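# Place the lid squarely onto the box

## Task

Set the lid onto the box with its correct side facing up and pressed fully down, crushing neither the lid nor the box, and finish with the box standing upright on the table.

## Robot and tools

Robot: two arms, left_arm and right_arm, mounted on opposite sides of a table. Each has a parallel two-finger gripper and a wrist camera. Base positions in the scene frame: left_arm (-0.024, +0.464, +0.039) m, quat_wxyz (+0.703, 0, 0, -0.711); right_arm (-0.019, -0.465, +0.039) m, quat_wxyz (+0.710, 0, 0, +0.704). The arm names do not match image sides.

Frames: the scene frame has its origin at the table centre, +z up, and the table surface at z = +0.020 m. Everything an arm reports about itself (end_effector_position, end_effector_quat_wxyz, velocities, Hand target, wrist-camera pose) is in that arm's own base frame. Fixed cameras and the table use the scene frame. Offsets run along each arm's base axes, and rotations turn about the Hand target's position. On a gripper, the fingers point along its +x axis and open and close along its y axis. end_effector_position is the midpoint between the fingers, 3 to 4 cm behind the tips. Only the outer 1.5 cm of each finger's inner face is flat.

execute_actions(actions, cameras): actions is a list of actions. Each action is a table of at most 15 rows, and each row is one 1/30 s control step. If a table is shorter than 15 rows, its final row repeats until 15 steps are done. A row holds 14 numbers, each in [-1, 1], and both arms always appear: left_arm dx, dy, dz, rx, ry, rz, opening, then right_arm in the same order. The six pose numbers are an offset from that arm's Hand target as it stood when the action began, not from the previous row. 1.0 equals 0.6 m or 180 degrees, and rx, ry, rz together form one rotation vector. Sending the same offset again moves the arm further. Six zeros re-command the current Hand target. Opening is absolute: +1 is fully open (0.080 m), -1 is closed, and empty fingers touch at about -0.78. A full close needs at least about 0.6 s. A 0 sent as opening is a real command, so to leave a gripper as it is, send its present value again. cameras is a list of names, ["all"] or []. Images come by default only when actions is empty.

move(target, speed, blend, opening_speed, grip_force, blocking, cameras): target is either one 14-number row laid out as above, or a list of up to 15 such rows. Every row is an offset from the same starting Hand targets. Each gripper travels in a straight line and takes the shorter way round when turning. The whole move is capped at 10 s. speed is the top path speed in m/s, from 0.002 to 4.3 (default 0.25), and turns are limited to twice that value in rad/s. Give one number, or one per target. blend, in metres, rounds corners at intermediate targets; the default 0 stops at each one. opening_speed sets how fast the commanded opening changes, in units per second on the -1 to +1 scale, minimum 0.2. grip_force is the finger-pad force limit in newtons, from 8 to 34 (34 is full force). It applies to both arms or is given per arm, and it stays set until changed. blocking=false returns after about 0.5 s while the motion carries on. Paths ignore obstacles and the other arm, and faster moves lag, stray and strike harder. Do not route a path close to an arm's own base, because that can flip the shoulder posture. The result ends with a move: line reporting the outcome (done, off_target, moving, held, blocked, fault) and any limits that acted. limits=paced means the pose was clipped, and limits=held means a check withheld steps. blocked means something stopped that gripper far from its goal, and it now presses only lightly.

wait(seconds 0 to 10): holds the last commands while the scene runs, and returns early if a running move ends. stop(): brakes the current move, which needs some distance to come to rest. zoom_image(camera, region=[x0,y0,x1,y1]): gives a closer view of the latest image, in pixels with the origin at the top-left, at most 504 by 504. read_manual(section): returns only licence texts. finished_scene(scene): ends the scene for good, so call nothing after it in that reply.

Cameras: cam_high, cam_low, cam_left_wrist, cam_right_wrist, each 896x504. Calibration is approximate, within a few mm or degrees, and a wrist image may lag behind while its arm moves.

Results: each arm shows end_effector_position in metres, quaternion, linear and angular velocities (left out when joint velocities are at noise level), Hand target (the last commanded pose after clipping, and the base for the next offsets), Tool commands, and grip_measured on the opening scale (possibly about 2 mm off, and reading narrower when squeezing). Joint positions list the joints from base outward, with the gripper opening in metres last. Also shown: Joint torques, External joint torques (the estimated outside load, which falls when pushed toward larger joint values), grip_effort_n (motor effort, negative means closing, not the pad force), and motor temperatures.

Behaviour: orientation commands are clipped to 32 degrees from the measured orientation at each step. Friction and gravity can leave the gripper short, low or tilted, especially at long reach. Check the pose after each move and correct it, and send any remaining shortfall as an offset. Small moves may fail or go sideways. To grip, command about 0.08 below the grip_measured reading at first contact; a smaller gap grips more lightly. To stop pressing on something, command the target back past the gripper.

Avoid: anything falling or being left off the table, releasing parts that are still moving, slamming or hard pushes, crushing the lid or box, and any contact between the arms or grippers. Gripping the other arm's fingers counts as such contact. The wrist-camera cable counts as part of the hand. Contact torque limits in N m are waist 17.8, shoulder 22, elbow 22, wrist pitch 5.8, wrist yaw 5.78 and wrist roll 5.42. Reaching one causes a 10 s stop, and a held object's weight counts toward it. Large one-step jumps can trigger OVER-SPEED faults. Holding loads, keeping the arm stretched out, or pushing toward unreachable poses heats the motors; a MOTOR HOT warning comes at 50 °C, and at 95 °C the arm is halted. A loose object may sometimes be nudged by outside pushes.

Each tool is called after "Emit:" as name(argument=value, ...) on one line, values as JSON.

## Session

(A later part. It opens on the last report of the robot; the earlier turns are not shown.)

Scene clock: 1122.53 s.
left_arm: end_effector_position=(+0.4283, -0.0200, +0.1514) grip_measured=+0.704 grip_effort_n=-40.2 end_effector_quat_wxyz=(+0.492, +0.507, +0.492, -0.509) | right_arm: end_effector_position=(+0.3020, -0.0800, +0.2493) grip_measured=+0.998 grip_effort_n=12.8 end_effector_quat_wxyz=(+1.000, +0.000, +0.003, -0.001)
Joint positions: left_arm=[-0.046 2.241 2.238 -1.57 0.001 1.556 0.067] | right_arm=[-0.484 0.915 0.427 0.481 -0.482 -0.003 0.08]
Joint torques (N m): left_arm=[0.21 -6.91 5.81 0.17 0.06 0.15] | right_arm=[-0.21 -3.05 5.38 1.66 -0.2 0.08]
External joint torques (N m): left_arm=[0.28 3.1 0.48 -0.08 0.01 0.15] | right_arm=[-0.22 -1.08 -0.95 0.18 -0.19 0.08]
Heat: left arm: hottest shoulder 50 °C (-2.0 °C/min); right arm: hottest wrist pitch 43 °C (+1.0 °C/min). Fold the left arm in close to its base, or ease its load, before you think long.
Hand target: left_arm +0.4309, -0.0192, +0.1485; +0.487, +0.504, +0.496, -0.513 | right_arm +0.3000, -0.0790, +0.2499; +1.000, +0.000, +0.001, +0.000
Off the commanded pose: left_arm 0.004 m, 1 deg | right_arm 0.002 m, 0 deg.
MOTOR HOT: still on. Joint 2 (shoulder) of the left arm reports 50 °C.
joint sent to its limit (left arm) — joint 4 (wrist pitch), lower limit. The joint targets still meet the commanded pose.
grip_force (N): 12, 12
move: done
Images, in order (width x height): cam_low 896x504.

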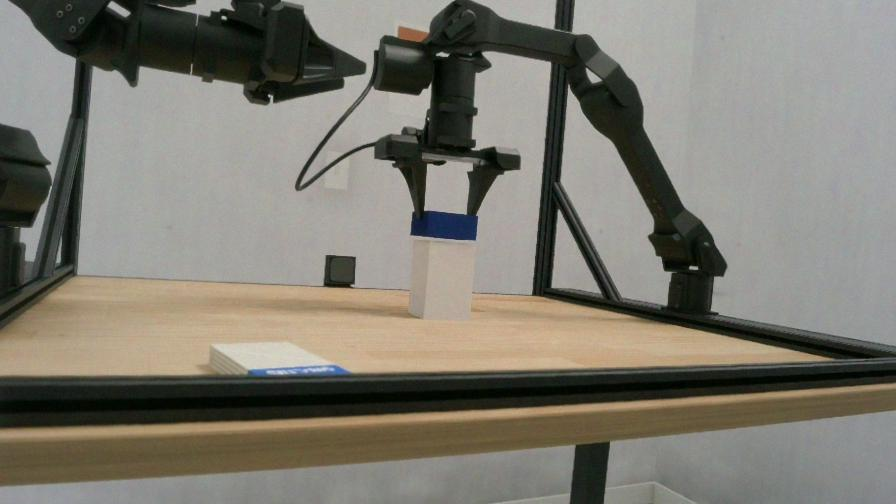

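Emit:
move(target=[[-0.0028,0,0.0,0,0,0.005,0.58, 0,0,0,0,0,0,1],[-0.0028,0,-0.016,0,0,0.005,0.58, 0,0,0,0,0,0,1]], speed=0.05, cameras=["cam_low","cam_left_wrist","cam_right_wrist"])

Emit:
zoom_image(camera="cam_left_wrist", region=[280, 90, 700, 230])

Emit:
zoom_image(camera="cam_low", region=[400, 200, 490, 290])

Emit:
zoom_image(camera="cam_right_wrist", region=[270, 310, 380, 440])

Scene clock: 1163.37 s.
left_arm: end_effector_position=(+0.4300, -0.0196, +0.1454) grip_measured=+0.704 grip_effort_n=-40.7 end_effector_quat_wxyz=(+0.494, +0.506, +0.494, -0.506) | right_arm: end_effector_position=(+0.3020, -0.0800, +0.2493) grip_measured=+0.998 grip_effort_n=12.8 end_effector_quat_wxyz=(+1.000, +0.000, +0.003, -0.001)
Joint positions: left_arm=[-0.045 2.241 2.214 -1.544 0.001 1.55 0.067] | right_arm=[-0.484 0.915 0.427 0.481 -0.482 -0.003 0.08]
Joint torques (N m): left_arm=[0.21 -7.76 3.23 0.63 0.11 -0.19] | right_arm=[-0.16 -3.25 5.48 1.63 -0.17 0.09]
External joint torques (N m): left_arm=[0.2 2.5 -2.25 0.34 0.06 -0.19] | right_arm=[-0.14 -1.28 -0.84 0.15 -0.17 0.09]
Motor temperatures (°C): left_arm=[30 51 43 40 32 33] | right_arm=[31 36 39 43 35 35]
Heat: left arm: hottest shoulder 51 °C (-2.0 °C/min); right arm: hottest wrist pitch 43 °C (+0.0 °C/min). Fold the left arm in close to its base, or ease its load, before you think long.
Hand target: left_arm +0.4291, -0.0192, +0.1387; +0.491, +0.500, +0.500, -0.509 | right_arm +0.3000, -0.0790, +0.2499; +1.000, +0.000, +0.001, +0.000
Off the commanded pose: left_arm 0.007 m, 1 deg | right_arm 0.002 m, 0 deg.
MOTOR HOT: still on. Joint 2 (shoulder) of the left arm reports 51 °C.
grip_force (N): 12, 12
move: done
camera_calibration:
cam_left_wrist: T_world_to_cam=[[-0.999764, -0.00909954, 0.0197065, 0.43126], [-0.00126172, 0.930713, 0.365749, -0.00442595], [-0.0216692, 0.365638, -0.930505, 0.226827], [0, 0, 0, 1]] pos_world=[0.436068, -0.0748931, 0.204184]
cam_right_wrist: T_world_to_cam=[[0.0419991, -0.998593, 0.0323766, -0.0900269], [-0.388441, -0.0461758, -0.920316, 0.371113], [0.920516, 0.026076, -0.389834, -0.103166], [0, 0, 0, 1]] pos_world=[0.242903, -0.0700737, 0.304238]
Images, in order (width x height): cam_low 896x504, cam_left_wrist 896x504, cam_right_wrist 896x504.

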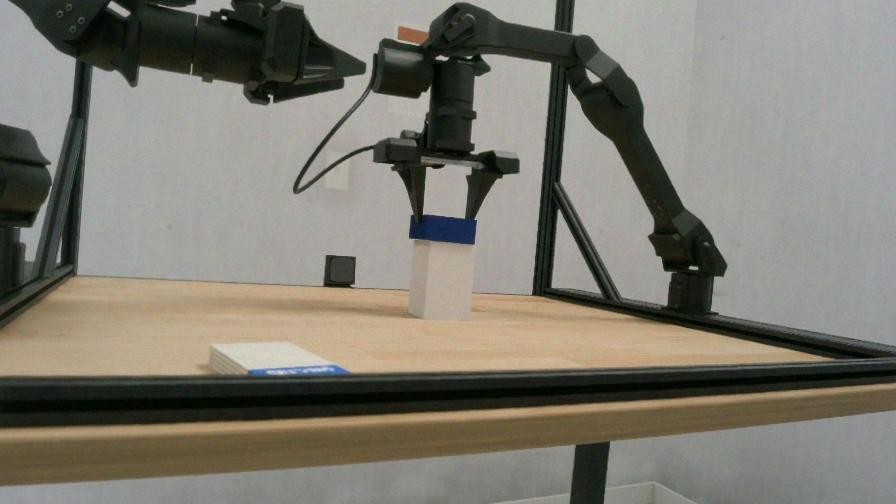

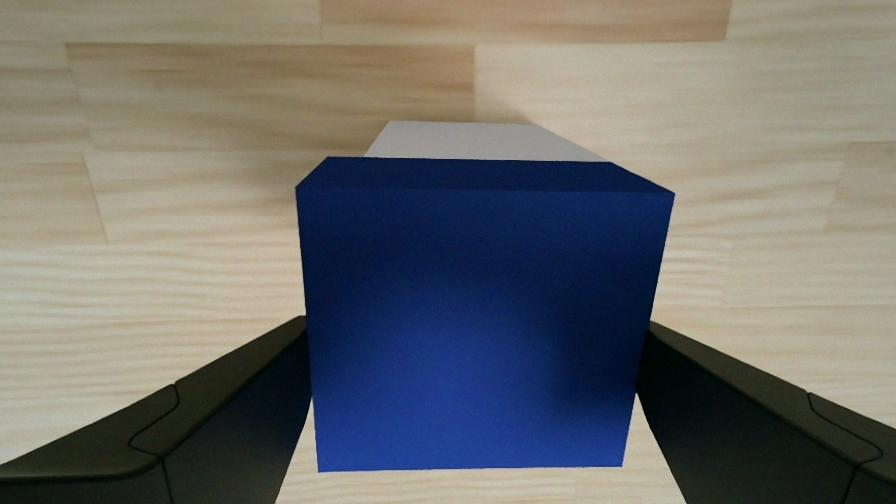

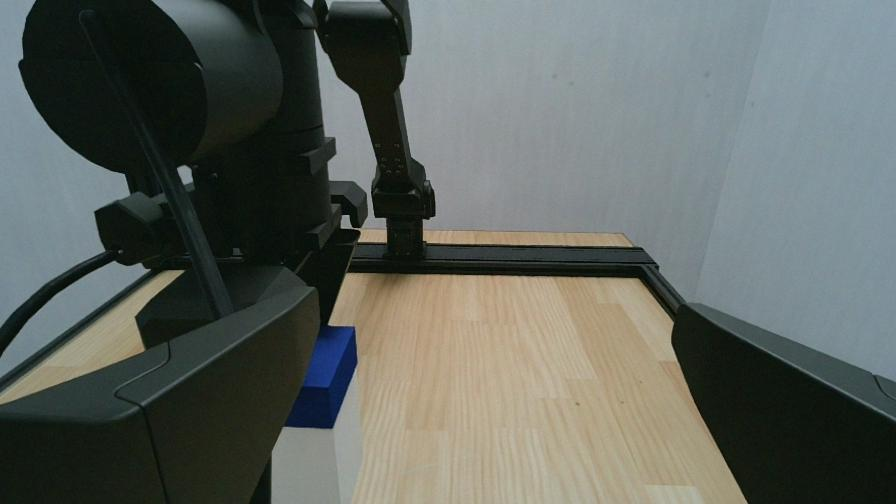

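Scaled by 1.200 from the camera's 896x504 image, which has a finer 1280x720 frame.

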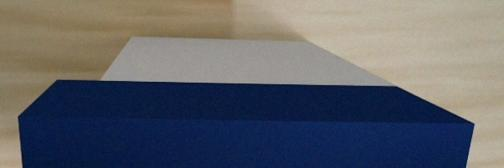

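Scaled by 5.600 from the camera's 896x504 image, which has a finer 1280x720 frame.

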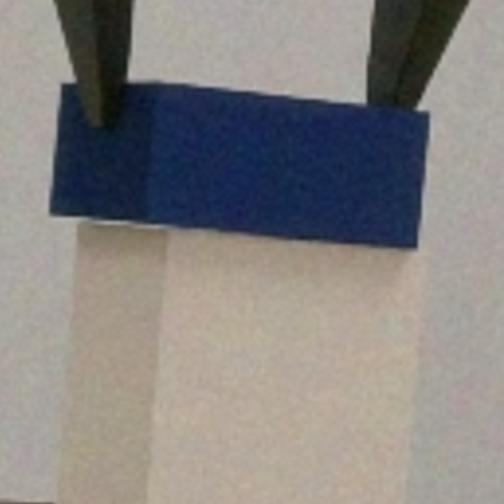

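Scaled by 3.877 from the camera's 896x504 image, which has a finer 1280x720 frame.

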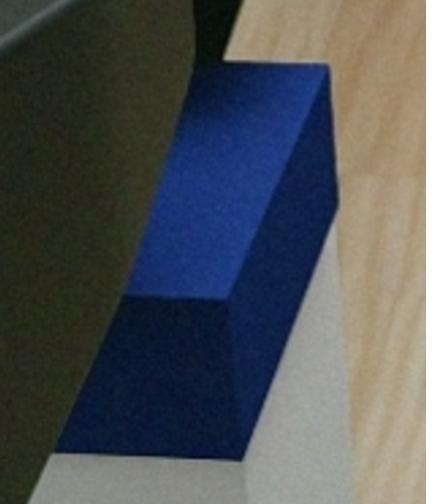

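Emit:
move(target=[[0,0,0.005,0,0,0,0.58, 0,0,0,0,0,0,1],[-0.0133,0,0.004,0,0,0,0.58, 0,0,0,0,0,0,1]], speed=0.03, cameras=["cam_low","cam_left_wrist"])

Emit:
zoom_image(camera="cam_low", region=[400, 200, 490, 290])

Scene clock: 1199.53 s.
left_arm: end_effector_position=(+0.4227, -0.0193, +0.1440) grip_measured=+0.704 grip_effort_n=-40.2 end_effector_quat_wxyz=(+0.491, +0.503, +0.497, -0.509) | right_arm: end_effector_position=(+0.3020, -0.0800, +0.2493) grip_measured=+0.998 grip_effort_n=12.8 end_effector_quat_wxyz=(+1.000, +0.000, +0.003, -0.001)
Joint positions: left_arm=[-0.045 2.211 2.158 -1.529 0.001 1.549 0.067] | right_arm=[-0.484 0.915 0.427 0.481 -0.482 -0.003 0.08]
Joint torques (N m): left_arm=[0.15 -8.8 2.9 0.75 0.1 -0.22] | right_arm=[-0.19 -3.24 5.39 1.61 -0.17 0.05]
External joint torques (N m): left_arm=[0.06 1.03 -2.47 0.49 0.06 -0.22] | right_arm=[-0.19 -1.24 -0.99 0.11 -0.17 0.05]
Heat: left arm: hottest shoulder 52 °C (+2.0 °C/min); right arm: hottest wrist pitch 43 °C (+0.0 °C/min). Fold the left arm in close to its base, or ease its load, before you think long.
Hand target: left_arm +0.4211, -0.0192, +0.1412; +0.491, +0.500, +0.500, -0.509 | right_arm +0.3000, -0.0790, +0.2499; +1.000, +0.000, +0.001, +0.000
Off the commanded pose: left_arm 0.003 m, 1 deg | right_arm 0.002 m, 0 deg.
MOTOR HOT: still on. Joint 2 (shoulder) of the left arm reports 52 °C.
grip_force (N): 12, 12
move: done
camera_calibration:
cam_left_wrist: T_world_to_cam=[[-0.999516, -0.0095717, 0.029587, 0.422456], [0.00192668, 0.93056, 0.366134, -0.00562789], [-0.031037, 0.366014, -0.930092, 0.229158], [0, 0, 0, 1]] pos_world=[0.429375, -0.0745941, 0.202699]
Images, in order (width x height): cam_low 896x504, cam_left_wrist 896x504.

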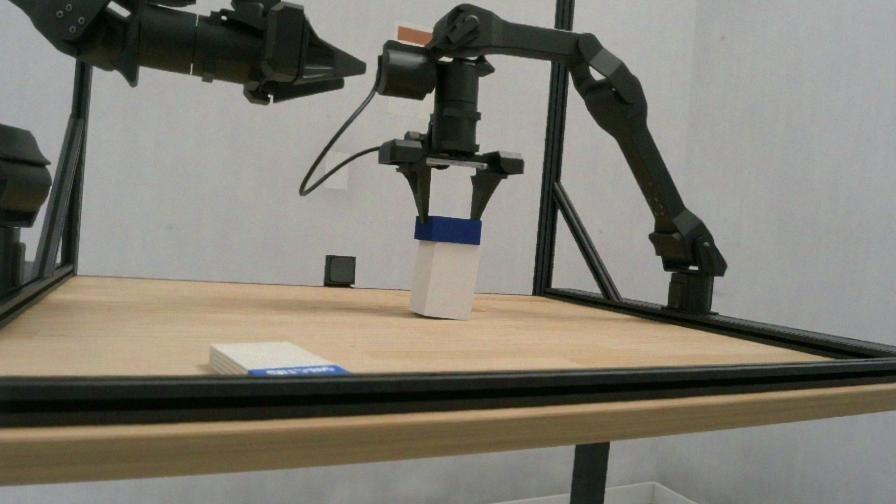

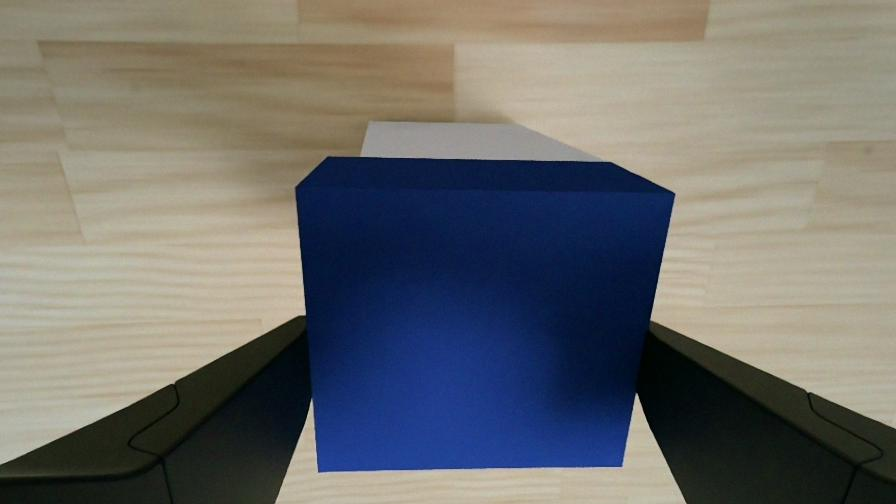

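Scaled by 5.600 from the camera's 896x504 image, which has a finer 1280x720 frame.

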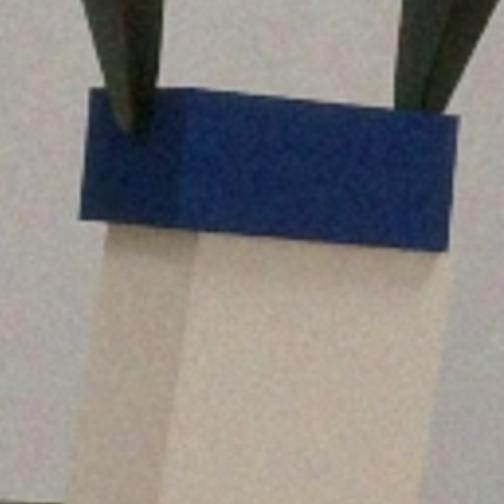

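Emit:
move(target=[[0,0,0.02,0,0,0,0.58, 0,0,0,0,0,0,1],[0.0125,0,0.03,0,0,0,0.58, 0,0,0,0,0,0,1]], speed=0.06, cameras=["cam_low","cam_left_wrist","cam_right_wrist"])

Emit:
zoom_image(camera="cam_low", region=[400, 190, 490, 330])

Emit:
zoom_image(camera="cam_right_wrist", region=[270, 290, 380, 450])

Emit:
zoom_image(camera="cam_left_wrist", region=[280, 90, 700, 230])

Scene clock: 1301.40 s.
left_arm: end_effector_position=(+0.4260, -0.0194, +0.1617) grip_measured=+0.704 grip_effort_n=-40.2 end_effector_quat_wxyz=(+0.500, +0.511, +0.489, -0.501) | right_arm: end_effector_position=(+0.3020, -0.0800, +0.2493) grip_measured=+0.998 grip_effort_n=12.8 end_effector_quat_wxyz=(+1.000, +0.000, +0.003, -0.001)
Joint positions: left_arm=[-0.045 2.213 2.233 -1.57 0.001 1.549 0.067] | right_arm=[-0.484 0.915 0.427 0.481 -0.482 -0.003 0.08]
Joint torques (N m): left_arm=[0.14 -6.94 5.72 0.22 0.1 -0.16] | right_arm=[-0.28 -3.15 5.36 1.67 -0.2 0.01]
External joint torques (N m): left_arm=[0.14 3.08 0.27 -0.1 0.05 -0.16] | right_arm=[-0.29 -1.14 -1.02 0.18 -0.19 0.01]
Motor temperatures (°C): left_arm=[29 53 37 40 32 33] | right_arm=[31 35 39 43 35 34]
Heat: left arm: hottest shoulder 53 °C (+2.0 °C/min); right arm: hottest wrist pitch 43 °C (+0.0 °C/min). Fold the left arm in close to its base, or ease its load, before you think long.
Hand target: left_arm +0.4286, -0.0192, +0.1592; +0.491, +0.500, +0.500, -0.509 | right_arm +0.3000, -0.0790, +0.2499; +1.000, +0.000, +0.001, +0.000
Off the commanded pose: left_arm 0.004 m, 2 deg | right_arm 0.002 m, 0 deg.
MOTOR HOT: still on. Joint 2 (shoulder) of the left arm reports 53 °C.
joint sent to its limit (left arm) — joint 4 (wrist pitch), lower limit. The joint targets still meet the commanded pose.
grip_force (N): 12, 12
move: done
camera_calibration:
cam_left_wrist: T_world_to_cam=[[-0.999949, -0.00990508, -0.00199948, 0.430433], [-0.00995201, 0.931062, 0.364726, -0.00664572], [-0.001751, 0.364727, -0.931113, 0.233448], [0, 0, 0, 1]] pos_world=[0.430754, -0.0746937, 0.220651]
cam_right_wrist: T_world_to_cam=[[0.0419991, -0.998593, 0.0323766, -0.0900269], [-0.388441, -0.0461758, -0.920316, 0.371113], [0.920516, 0.026076, -0.389834, -0.103166], [0, 0, 0, 1]] pos_world=[0.242903, -0.0700737, 0.304238]
Images, in order (width x height): cam_low 896x504, cam_left_wrist 896x504, cam_right_wrist 896x504.

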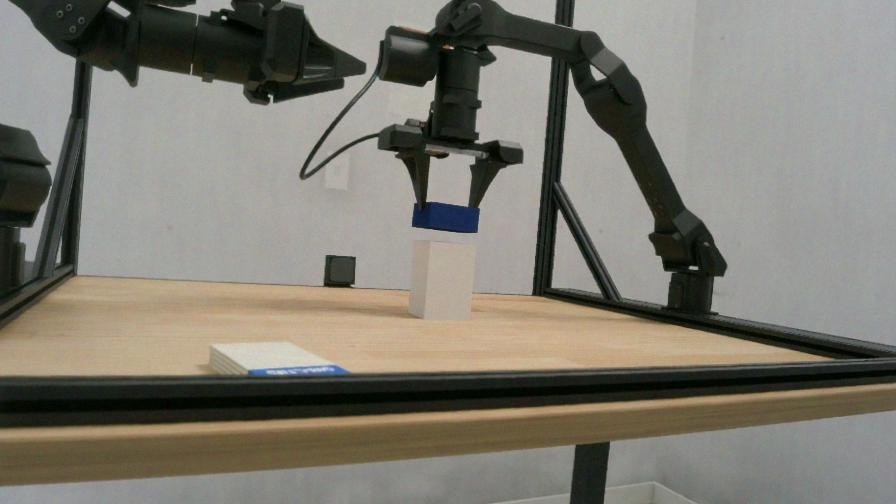

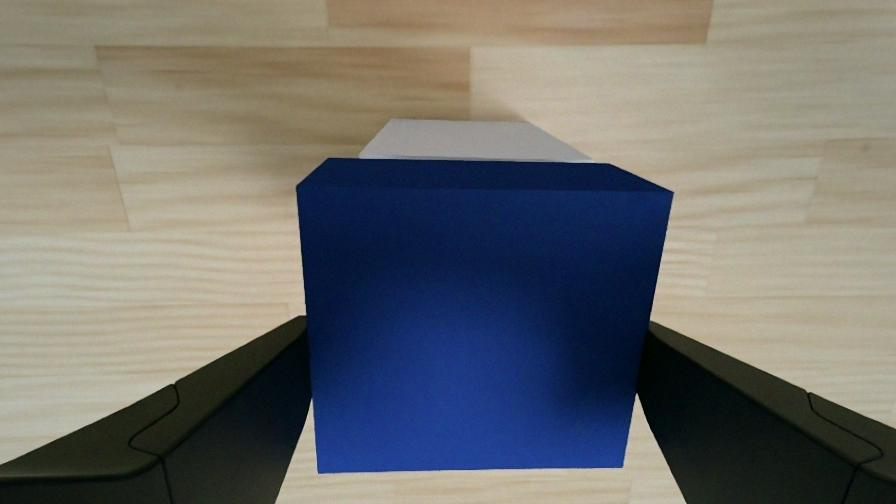

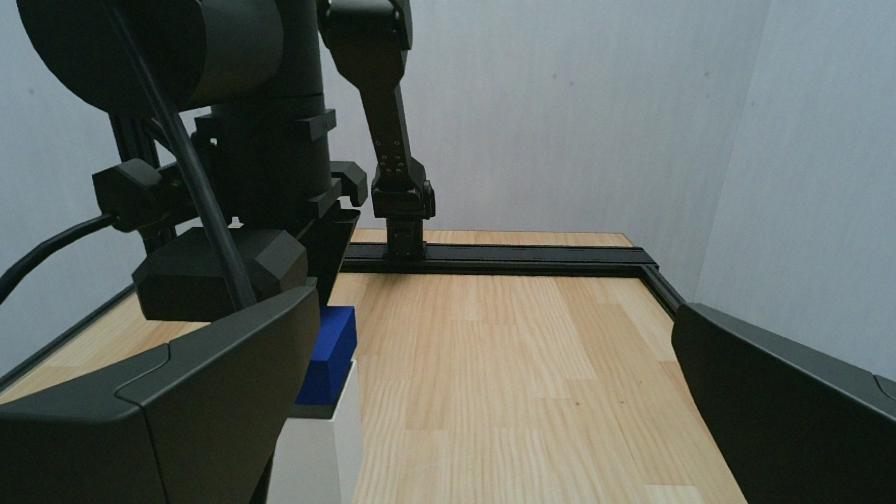

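Scaled by 3.600 from the camera's 896x504 image, which has a finer 1280x720 frame.

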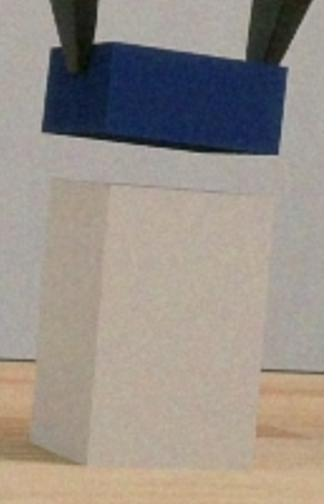

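Scaled by 3.150 from the camera's 896x504 image, which has a finer 1280x720 frame.

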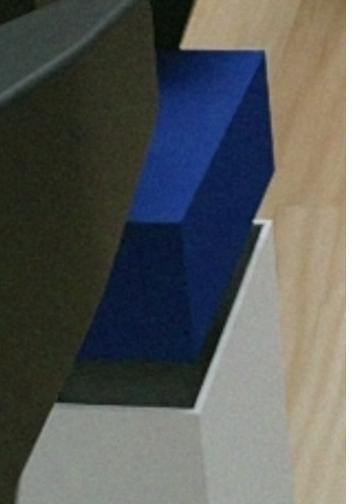

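Scaled by 1.200 from the camera's 896x504 image, which has a finer 1280x720 frame.

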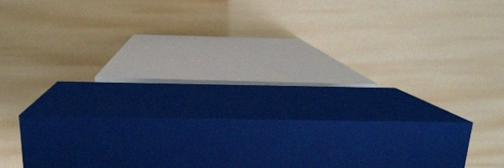

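Emit:
move(target=[0.0005,0,-0.02,0,0,0,0.58, 0,0,0,0,0,0,1], speed=0.06, cameras=["cam_low","cam_left_wrist"])

Emit:
zoom_image(camera="cam_low", region=[400, 190, 490, 330])

Emit:
zoom_image(camera="cam_left_wrist", region=[280, 90, 700, 230])

Scene clock: 1340.67 s.
left_arm: end_effector_position=(+0.4273, -0.0195, +0.1511) grip_measured=+0.704 grip_effort_n=-40.7 end_effector_quat_wxyz=(+0.493, +0.504, +0.495, -0.507) | right_arm: end_effector_position=(+0.3020, -0.0800, +0.2493) grip_measured=+0.998 grip_effort_n=12.8 end_effector_quat_wxyz=(+1.000, +0.000, +0.003, -0.001)
Joint positions: left_arm=[-0.045 2.239 2.233 -1.57 0.001 1.549 0.067] | right_arm=[-0.484 0.915 0.427 0.481 -0.482 -0.003 0.08]
Joint torques (N m): left_arm=[0.12 -7.16 5.22 0.17 0.08 -0.17] | right_arm=[0.05 -3.07 5.3 1.65 -0.14 0.11]
External joint torques (N m): left_arm=[0.18 3.09 -0.25 -0.1 0.03 -0.17] | right_arm=[0.03 -1.1 -1.01 0.17 -0.13 0.1]
Heat: left arm: hottest shoulder 53 °C (+0.0 °C/min); right arm: hottest wrist pitch 44 °C (+1.0 °C/min). Fold the left arm in close to its base, or ease its load, before you think long.
Hand target: left_arm +0.4289, -0.0192, +0.1472; +0.491, +0.500, +0.500, -0.509 | right_arm +0.3000, -0.0790, +0.2499; +1.000, +0.000, +0.001, +0.000
Off the commanded pose: left_arm 0.004 m, 1 deg | right_arm 0.002 m, 0 deg.
MOTOR HOT: still on. Joint 2 (shoulder) of the left arm reports 53 °C.
joint sent to its limit (left arm) — joint 4 (wrist pitch), lower limit. The joint targets still meet the commanded pose.
grip_force (N): 12, 12
move: done
camera_calibration:
cam_left_wrist: T_world_to_cam=[[-0.999665, -0.00994936, 0.0238762, 0.42777], [-0.000521945, 0.930635, 0.365948, -0.0069762], [-0.025861, 0.365813, -0.930329, 0.233843], [0, 0, 0, 1]] pos_world=[0.433671, -0.0747946, 0.20989]
Images, in order (width x height): cam_low 896x504, cam_left_wrist 896x504.

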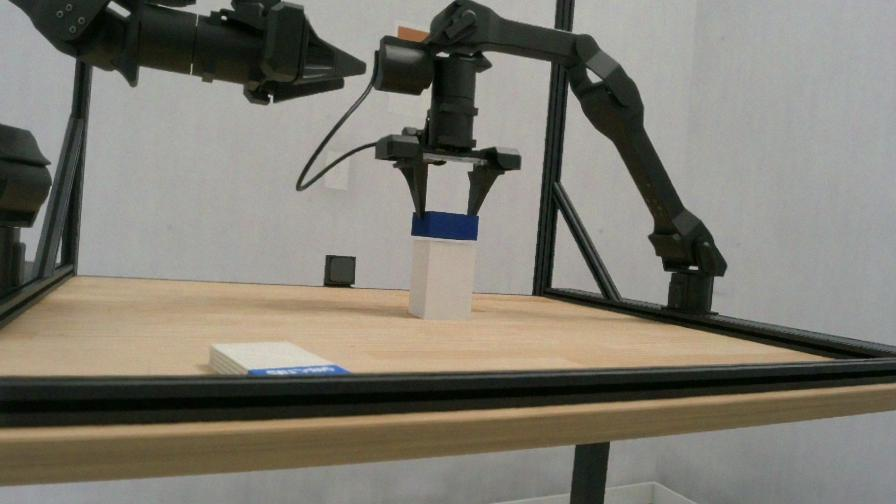

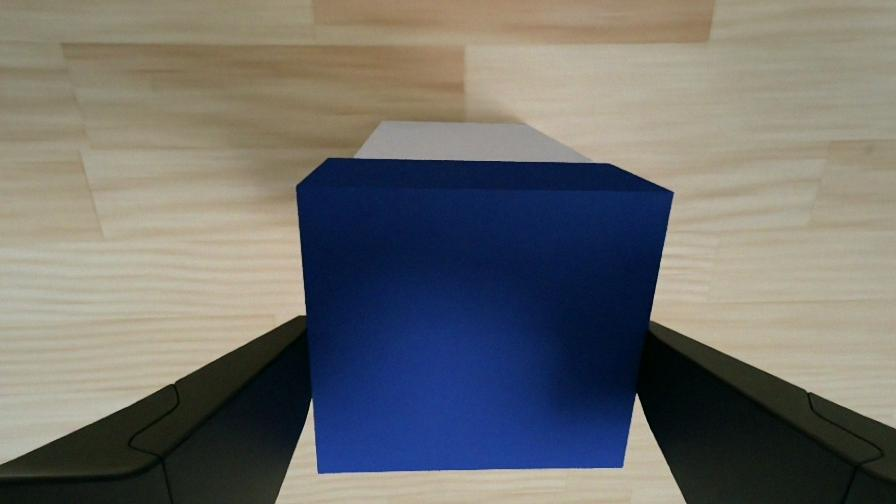

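Scaled by 3.600 from the camera's 896x504 image, which has a finer 1280x720 frame.

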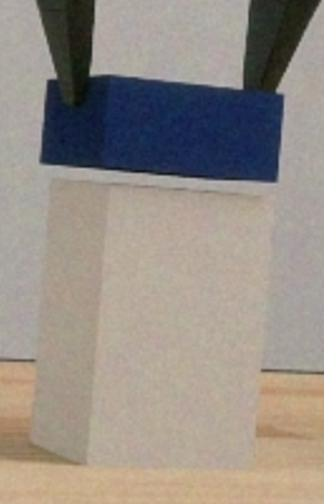

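Scaled by 1.200 from the camera's 896x504 image, which has a finer 1280x720 frame.

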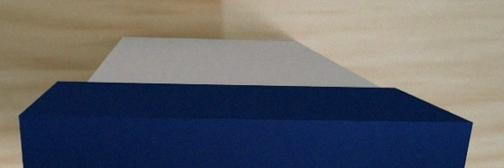

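Emit:
move(target=[[-0.005,0,0.01,0,0,0,0.58, 0,0,0,0,0,0,1],[-0.0035,0,-0.002,0,0,0,0.58, 0,0,0,0,0,0,1]], speed=0.06, cameras=["cam_low"])

Emit:
zoom_image(camera="cam_low", region=[400, 190, 490, 330])

Scene clock: 1352.23 s.
left_arm: end_effector_position=(+0.4274, -0.0195, +0.1510) grip_measured=+0.704 grip_effort_n=-40.2 end_effector_quat_wxyz=(+0.493, +0.505, +0.495, -0.507) | right_arm: end_effector_position=(+0.3020, -0.0800, +0.2493) grip_measured=+0.998 grip_effort_n=12.8 end_effector_quat_wxyz=(+1.000, +0.000, +0.003, -0.001)
Joint positions: left_arm=[-0.045 2.239 2.233 -1.569 0.001 1.549 0.067] | right_arm=[-0.484 0.915 0.427 0.481 -0.482 -0.003 0.08]
Joint torques (N m): left_arm=[0.1 -7.92 3.59 0.51 0.1 -0.16] | right_arm=[-0.07 -3.13 5.52 1.67 -0.17 0.06]
External joint torques (N m): left_arm=[0.17 2.25 -1.86 0.23 0.04 -0.16] | right_arm=[-0.07 -1.17 -0.81 0.19 -0.16 0.06]
Heat: left arm: hottest shoulder 52 °C (-1.0 °C/min); right arm: hottest wrist pitch 44 °C (+1.0 °C/min). Fold the left arm in close to its base, or ease its load, before you think long.
Hand target: left_arm +0.4269, -0.0192, +0.1460; +0.491, +0.500, +0.500, -0.509 | right_arm +0.3000, -0.0790, +0.2499; +1.000, +0.000, +0.001, +0.000
Off the commanded pose: left_arm 0.005 m, 1 deg | right_arm 0.002 m, 0 deg.
MOTOR HOT: still on. Joint 2 (shoulder) of the left arm reports 52 °C.
grip_force (N): 12, 12
move: done
Images, in order (width x height): cam_low 896x504.

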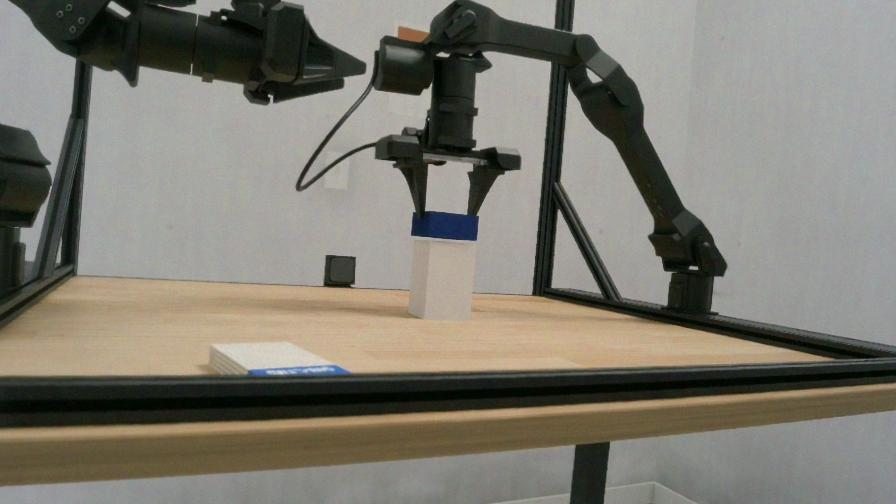

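Scaled by 3.600 from the camera's 896x504 image, which has a finer 1280x720 frame.

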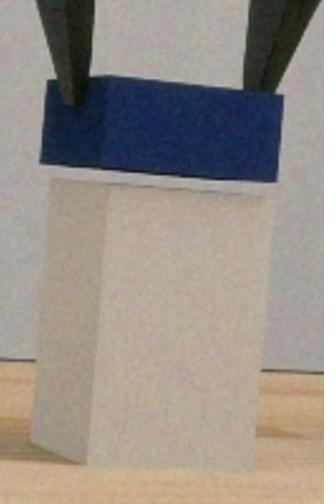

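Emit:
move(target=[[-0.006,0,0.006,0,0,0,0.58, 0,0,0,0,0,0,1],[-0.004,0,0.0,0,0,0,0.58, 0,0,0,0,0,0,1]], speed=0.06, cameras=["cam_low"])

Emit:
zoom_image(camera="cam_low", region=[400, 190, 490, 330])

Scene clock: 1372.93 s.
left_arm: end_effector_position=(+0.4257, -0.0194, +0.1454) grip_measured=+0.704 grip_effort_n=-40.7 end_effector_quat_wxyz=(+0.490, +0.501, +0.499, -0.510) | right_arm: end_effector_position=(+0.3020, -0.0800, +0.2493) grip_measured=+0.998 grip_effort_n=12.8 end_effector_quat_wxyz=(+1.000, +0.000, +0.003, -0.001)
Joint positions: left_arm=[-0.045 2.239 2.21 -1.56 0.001 1.549 0.067] | right_arm=[-0.484 0.915 0.427 0.481 -0.482 -0.003 0.08]
Joint torques (N m): left_arm=[0.09 -9.4 3.51 0.47 0.09 -0.18] | right_arm=[-0.41 -3.16 5.31 1.69 -0.17 0.03]
External joint torques (N m): left_arm=[0.07 0.74 -1.91 0.22 0.05 -0.19] | right_arm=[-0.4 -1.18 -0.99 0.21 -0.17 0.03]
Heat: left arm: hottest shoulder 52 °C (-1.0 °C/min); right arm: hottest wrist pitch 44 °C (+1.0 °C/min). Fold the left arm in close to its base, or ease its load, before you think long.
Hand target: left_arm +0.4245, -0.0192, +0.1460; +0.491, +0.500, +0.500, -0.509 | right_arm +0.3000, -0.0790, +0.2499; +1.000, +0.000, +0.001, +0.000
Off the commanded pose: left_arm 0.001 m, 0 deg | right_arm 0.002 m, 0 deg.
MOTOR HOT: still on. Joint 2 (shoulder) of the left arm reports 52 °C.
grip_force (N): 12, 12
move: done
Images, in order (width x height): cam_low 896x504.

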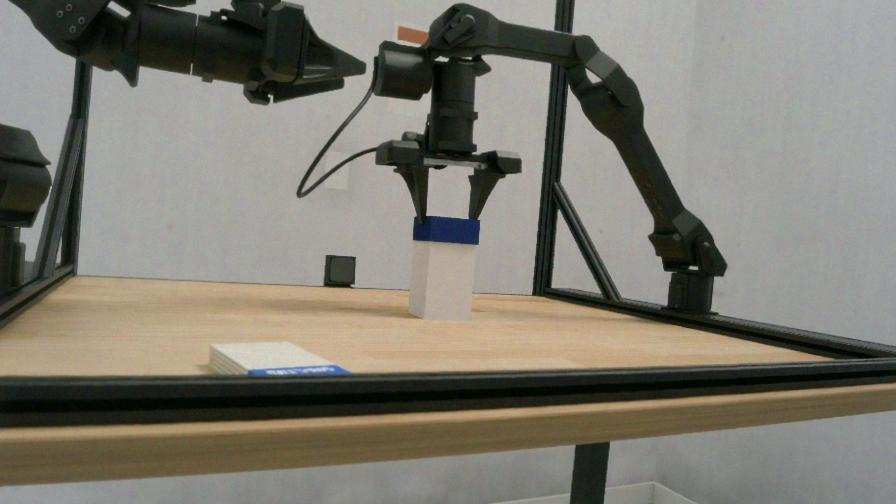

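Scaled by 3.600 from the camera's 896x504 image, which has a finer 1280x720 frame.

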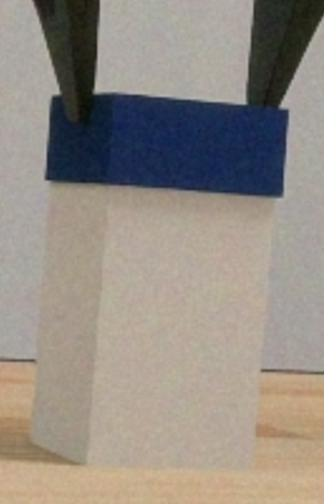

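Emit:
move(target=[[0.005,0,0.008,0,0,0,0.58, 0,0,0,0,0,0,1],[0.003,0,-0.012,0,0,0,0.58, 0,0,0,0,0,0,1]], speed=0.06, cameras=["cam_low"])

Emit:
zoom_image(camera="cam_low", region=[400, 190, 490, 330])

Scene clock: 1400.70 s.
left_arm: end_effector_position=(+0.4276, -0.0192, +0.1440) grip_measured=+0.704 grip_effort_n=-40.7 end_effector_quat_wxyz=(+0.493, +0.504, +0.496, -0.507) | right_arm: end_effector_position=(+0.3020, -0.0800, +0.2493) grip_measured=+0.998 grip_effort_n=12.8 end_effector_quat_wxyz=(+1.000, +0.000, +0.003, -0.001)
Joint positions: left_arm=[-0.045 2.232 2.192 -1.537 0 1.549 0.067] | right_arm=[-0.484 0.915 0.427 0.481 -0.482 -0.003 0.08]
Joint torques (N m): left_arm=[0.1 -8.35 2.78 0.86 0.13 -0.18] | right_arm=[-0.41 -3.01 5.31 1.66 -0.17 0.08]
External joint torques (N m): left_arm=[0.03 1.83 -2.7 0.58 0.08 -0.18] | right_arm=[-0.43 -1.06 -0.97 0.19 -0.16 0.08]
Motor temperatures (°C): left_arm=[29 55 38 40 32 33] | right_arm=[31 35 39 44 34 34]
Heat: left arm: hottest shoulder 55 °C (+2.0 °C/min); right arm: hottest wrist pitch 44 °C (+0.0 °C/min). Fold the left arm in close to its base, or ease its load, before you think long.
Hand target: left_arm +0.4262, -0.0192, +0.1388; +0.491, +0.500, +0.500, -0.509 | right_arm +0.3000, -0.0790, +0.2499; +1.000, +0.000, +0.001, +0.000
Off the commanded pose: left_arm 0.005 m, 1 deg | right_arm 0.002 m, 0 deg.
MOTOR HOT: still on. Joint 2 (shoulder) of the left arm reports 55 °C.
grip_force (N): 12, 12
move: done
Images, in order (width x height): cam_low 896x504.

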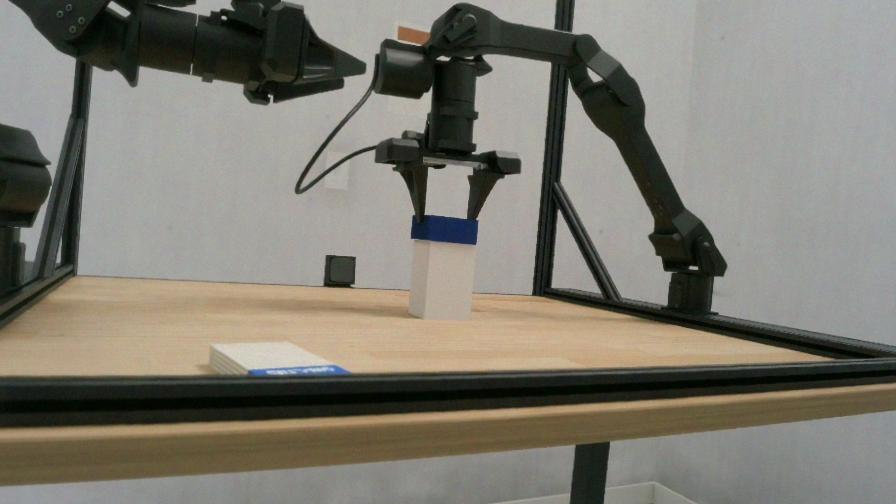

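Scaled by 3.600 from the camera's 896x504 image, which has a finer 1280x720 frame.

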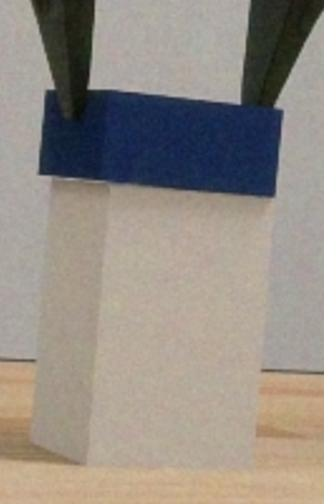

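Emit:
move(target=[[0,0,0.02,0,0,0,0.58, 0,0,0,0,0,0,1],[-0.0125,0,0.028,0,-0.0278,0,0.58, 0,0,0,0,0,0,1],[-0.0125,0,0.0055,0,-0.0278,0,0.58, 0,0,0,0,0,0,1]], speed=0.08, blend=[0.005,0.005,0], cameras=["cam_low"])

Emit:
zoom_image(camera="cam_low", region=[400, 190, 490, 330])

Scene clock: 1456.33 s.
left_arm: end_effector_position=(+0.4208, -0.0189, +0.1380) grip_measured=+0.704 grip_effort_n=-40.7 end_effector_quat_wxyz=(+0.510, +0.520, +0.479, -0.491) | right_arm: end_effector_position=(+0.3020, -0.0800, +0.2493) grip_measured=+0.998 grip_effort_n=12.8 end_effector_quat_wxyz=(+1.000, +0.000, +0.003, -0.001)
Joint positions: left_arm=[-0.045 2.118 1.984 -1.377 0 1.547 0.067] | right_arm=[-0.484 0.915 0.427 0.481 -0.482 -0.003 0.08]
Joint torques (N m): left_arm=[-0.19 -9.9 3.66 0.63 -0.01 -0.22] | right_arm=[-0.18 -3.07 5.3 1.65 -0.26 0.04]
External joint torques (N m): left_arm=[-0.2 -0.25 -2.01 0.25 -0.05 -0.22] | right_arm=[-0.17 -1.11 -1.03 0.17 -0.26 0.04]
Motor temperatures (°C): left_arm=[29 62 36 41 32 33] | right_arm=[31 35 39 44 34 34]
Heat: left arm: hottest shoulder 62 °C (+7.1 °C/min); right arm: hottest wrist pitch 44 °C (+0.0 °C/min). Fold the left arm in close to its base, or ease its load, before you think long.
Hand target: left_arm +0.4188, -0.0192, +0.1422; +0.513, +0.522, +0.478, -0.487 | right_arm +0.3000, -0.0790, +0.2499; +1.000, +0.000, +0.001, +0.000
Off the commanded pose: left_arm 0.005 m, 1 deg | right_arm 0.002 m, 0 deg.
MOTOR HOT: still on. Joint 2 (shoulder) of the left arm reports 62 °C.
grip_force (N): 12, 12
move: done
Images, in order (width x height): cam_low 896x504.

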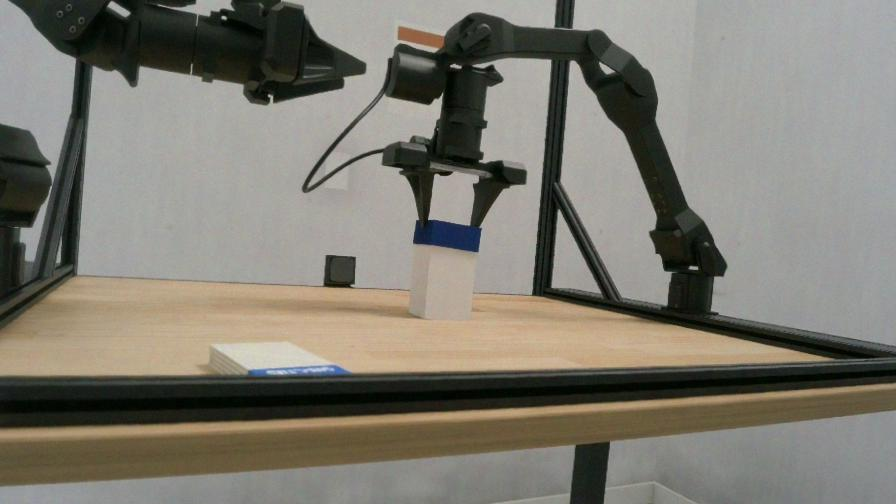

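Scaled by 3.600 from the camera's 896x504 image, which has a finer 1280x720 frame.

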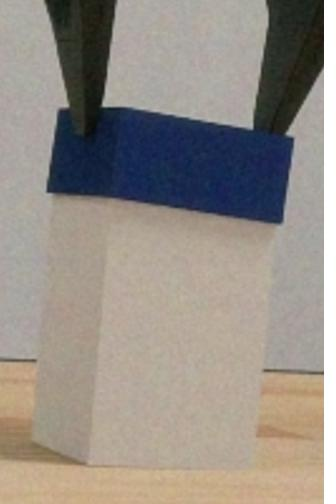

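Emit:
move(target=[0.0128,0,-0.008,0,0.0278,0,0.58, 0,0,0,0,0,0,1], speed=0.05, cameras=["cam_low"])

Emit:
zoom_image(camera="cam_low", region=[400, 190, 490, 330])

Scene clock: 1470.40 s.
left_arm: end_effector_position=(+0.4240, -0.0191, +0.1397) grip_measured=+0.704 grip_effort_n=-40.2 end_effector_quat_wxyz=(+0.491, +0.502, +0.498, -0.509) | right_arm: end_effector_position=(+0.3020, -0.0800, +0.2493) grip_measured=+0.998 grip_effort_n=12.8 end_effector_quat_wxyz=(+1.000, +0.000, +0.003, -0.001)
Joint positions: left_arm=[-0.045 2.219 2.153 -1.52 0 1.547 0.067] | right_arm=[-0.484 0.915 0.427 0.481 -0.482 -0.003 0.08]
Joint torques (N m): left_arm=[0.09 -7.06 5.84 0.13 0.12 -0.11] | right_arm=[-0.2 -3.35 5.4 1.63 -0.21 0.05]
External joint torques (N m): left_arm=[-0.01 3.03 0.32 -0.15 0.09 -0.11] | right_arm=[-0.18 -1.39 -0.93 0.15 -0.21 0.05]
Motor temperatures (°C): left_arm=[29 64 36 40 32 33] | right_arm=[31 35 39 44 34 34]
Heat: left arm: hottest shoulder 64 °C (+6.1 °C/min); right arm: hottest wrist pitch 44 °C (+0.0 °C/min). Fold the left arm in close to its base, or ease its load, before you think long.
Hand target: left_arm +0.4264, -0.0192, +0.1373; +0.491, +0.500, +0.500, -0.509 | right_arm +0.3000, -0.0790, +0.2499; +1.000, +0.000, +0.001, +0.000
Off the commanded pose: left_arm 0.003 m, 0 deg | right_arm 0.002 m, 0 deg.
MOTOR HOT: still on. Joint 2 (shoulder) of the left arm reports 64 °C.
grip_force (N): 12, 12
move: done
Images, in order (width x height): cam_low 896x504.

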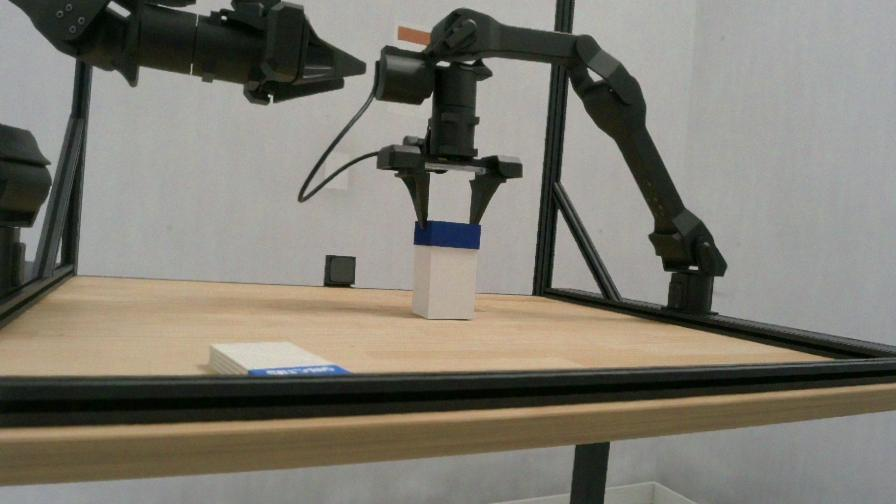

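Scaled by 3.600 from the camera's 896x504 image, which has a finer 1280x720 frame.

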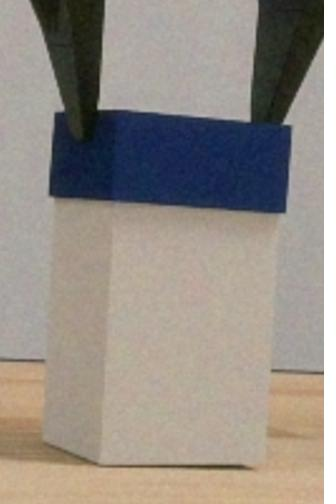

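Emit:
move(target=[0,0,-0.047,0,0,0,0.58, 0,0,0,0,0,0,1], speed=0.06, cameras=["cam_low","cam_left_wrist"])

Emit:
zoom_image(camera="cam_low", region=[400, 190, 490, 330])

Scene clock: 1480.83 s.
left_arm: end_effector_position=(+0.4276, -0.0187, +0.1135) grip_measured=+0.704 grip_effort_n=-40.2 end_effector_quat_wxyz=(+0.492, +0.503, +0.498, -0.507) | right_arm: end_effector_position=(+0.3020, -0.0800, +0.2493) grip_measured=+0.998 grip_effort_n=12.8 end_effector_quat_wxyz=(+1.000, +0.000, +0.003, -0.001)
Joint positions: left_arm=[-0.044 2.216 2.044 -1.41 -0.001 1.547 0.067] | right_arm=[-0.484 0.915 0.427 0.481 -0.482 -0.003 0.08]
Joint torques (N m): left_arm=[0.04 -8.41 2.93 1.07 0.17 -0.11] | right_arm=[-0.35 -3.12 5.35 1.69 -0.16 0.05]
External joint torques (N m): left_arm=[0.03 1.9 -2.7 0.82 0.12 -0.11] | right_arm=[-0.37 -1.14 -0.96 0.21 -0.15 0.05]
Motor temperatures (°C): left_arm=[29 61 38 40 32 33] | right_arm=[31 34 39 44 34 34]
Heat: left arm: hottest shoulder 61 °C (+2.0 °C/min); right arm: hottest wrist pitch 44 °C (+0.0 °C/min). Fold the left arm in close to its base, or ease its load, before you think long.
Hand target: left_arm +0.4264, -0.0192, +0.1091; +0.491, +0.500, +0.500, -0.509 | right_arm +0.3000, -0.0790, +0.2499; +1.000, +0.000, +0.001, +0.000
Off the commanded pose: left_arm 0.005 m, 0 deg | right_arm 0.002 m, 0 deg.
MOTOR HOT: still on. Joint 2 (shoulder) of the left arm reports 61 °C.
grip_force (N): 12, 12
move: done
camera_calibration:
cam_left_wrist: T_world_to_cam=[[-0.999485, -0.0126, 0.029496, 0.428242], [-0.000861772, 0.929826, 0.367998, 0.00594255], [-0.032063, 0.367783, -0.929359, 0.201125], [0, 0, 0, 1]] pos_world=[0.434475, -0.0741001, 0.172099]
Images, in order (width x height): cam_low 896x504, cam_left_wrist 896x504.

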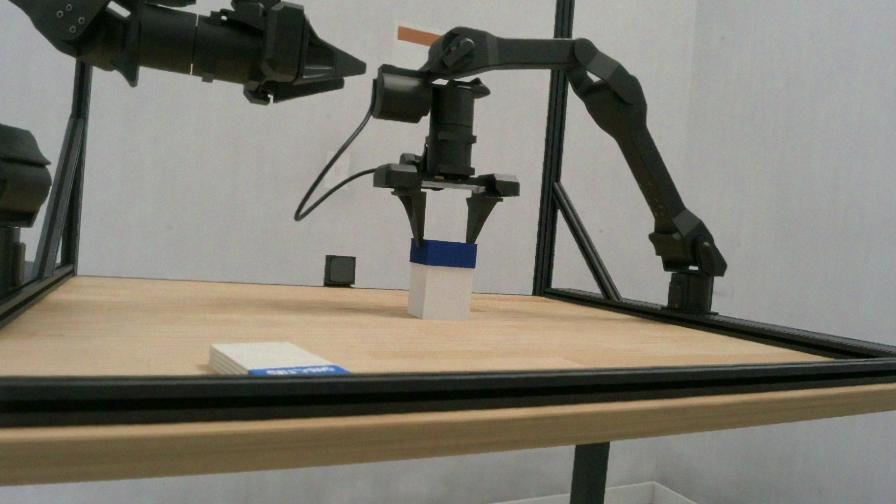

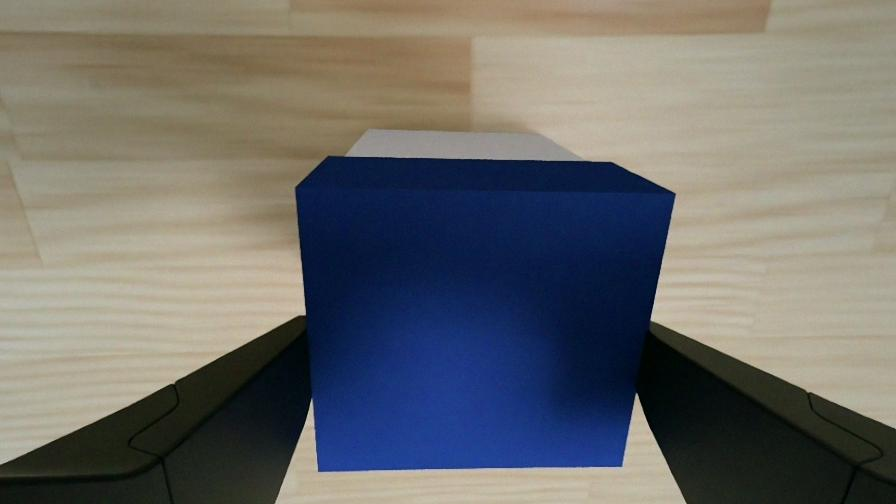

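Scaled by 3.600 from the camera's 896x504 image, which has a finer 1280x720 frame.

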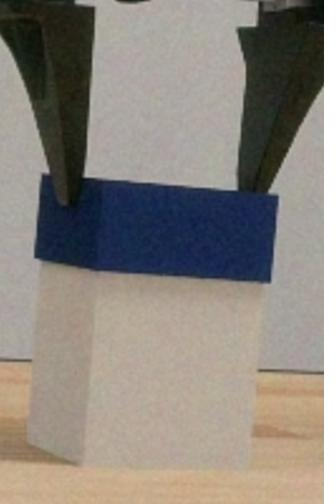

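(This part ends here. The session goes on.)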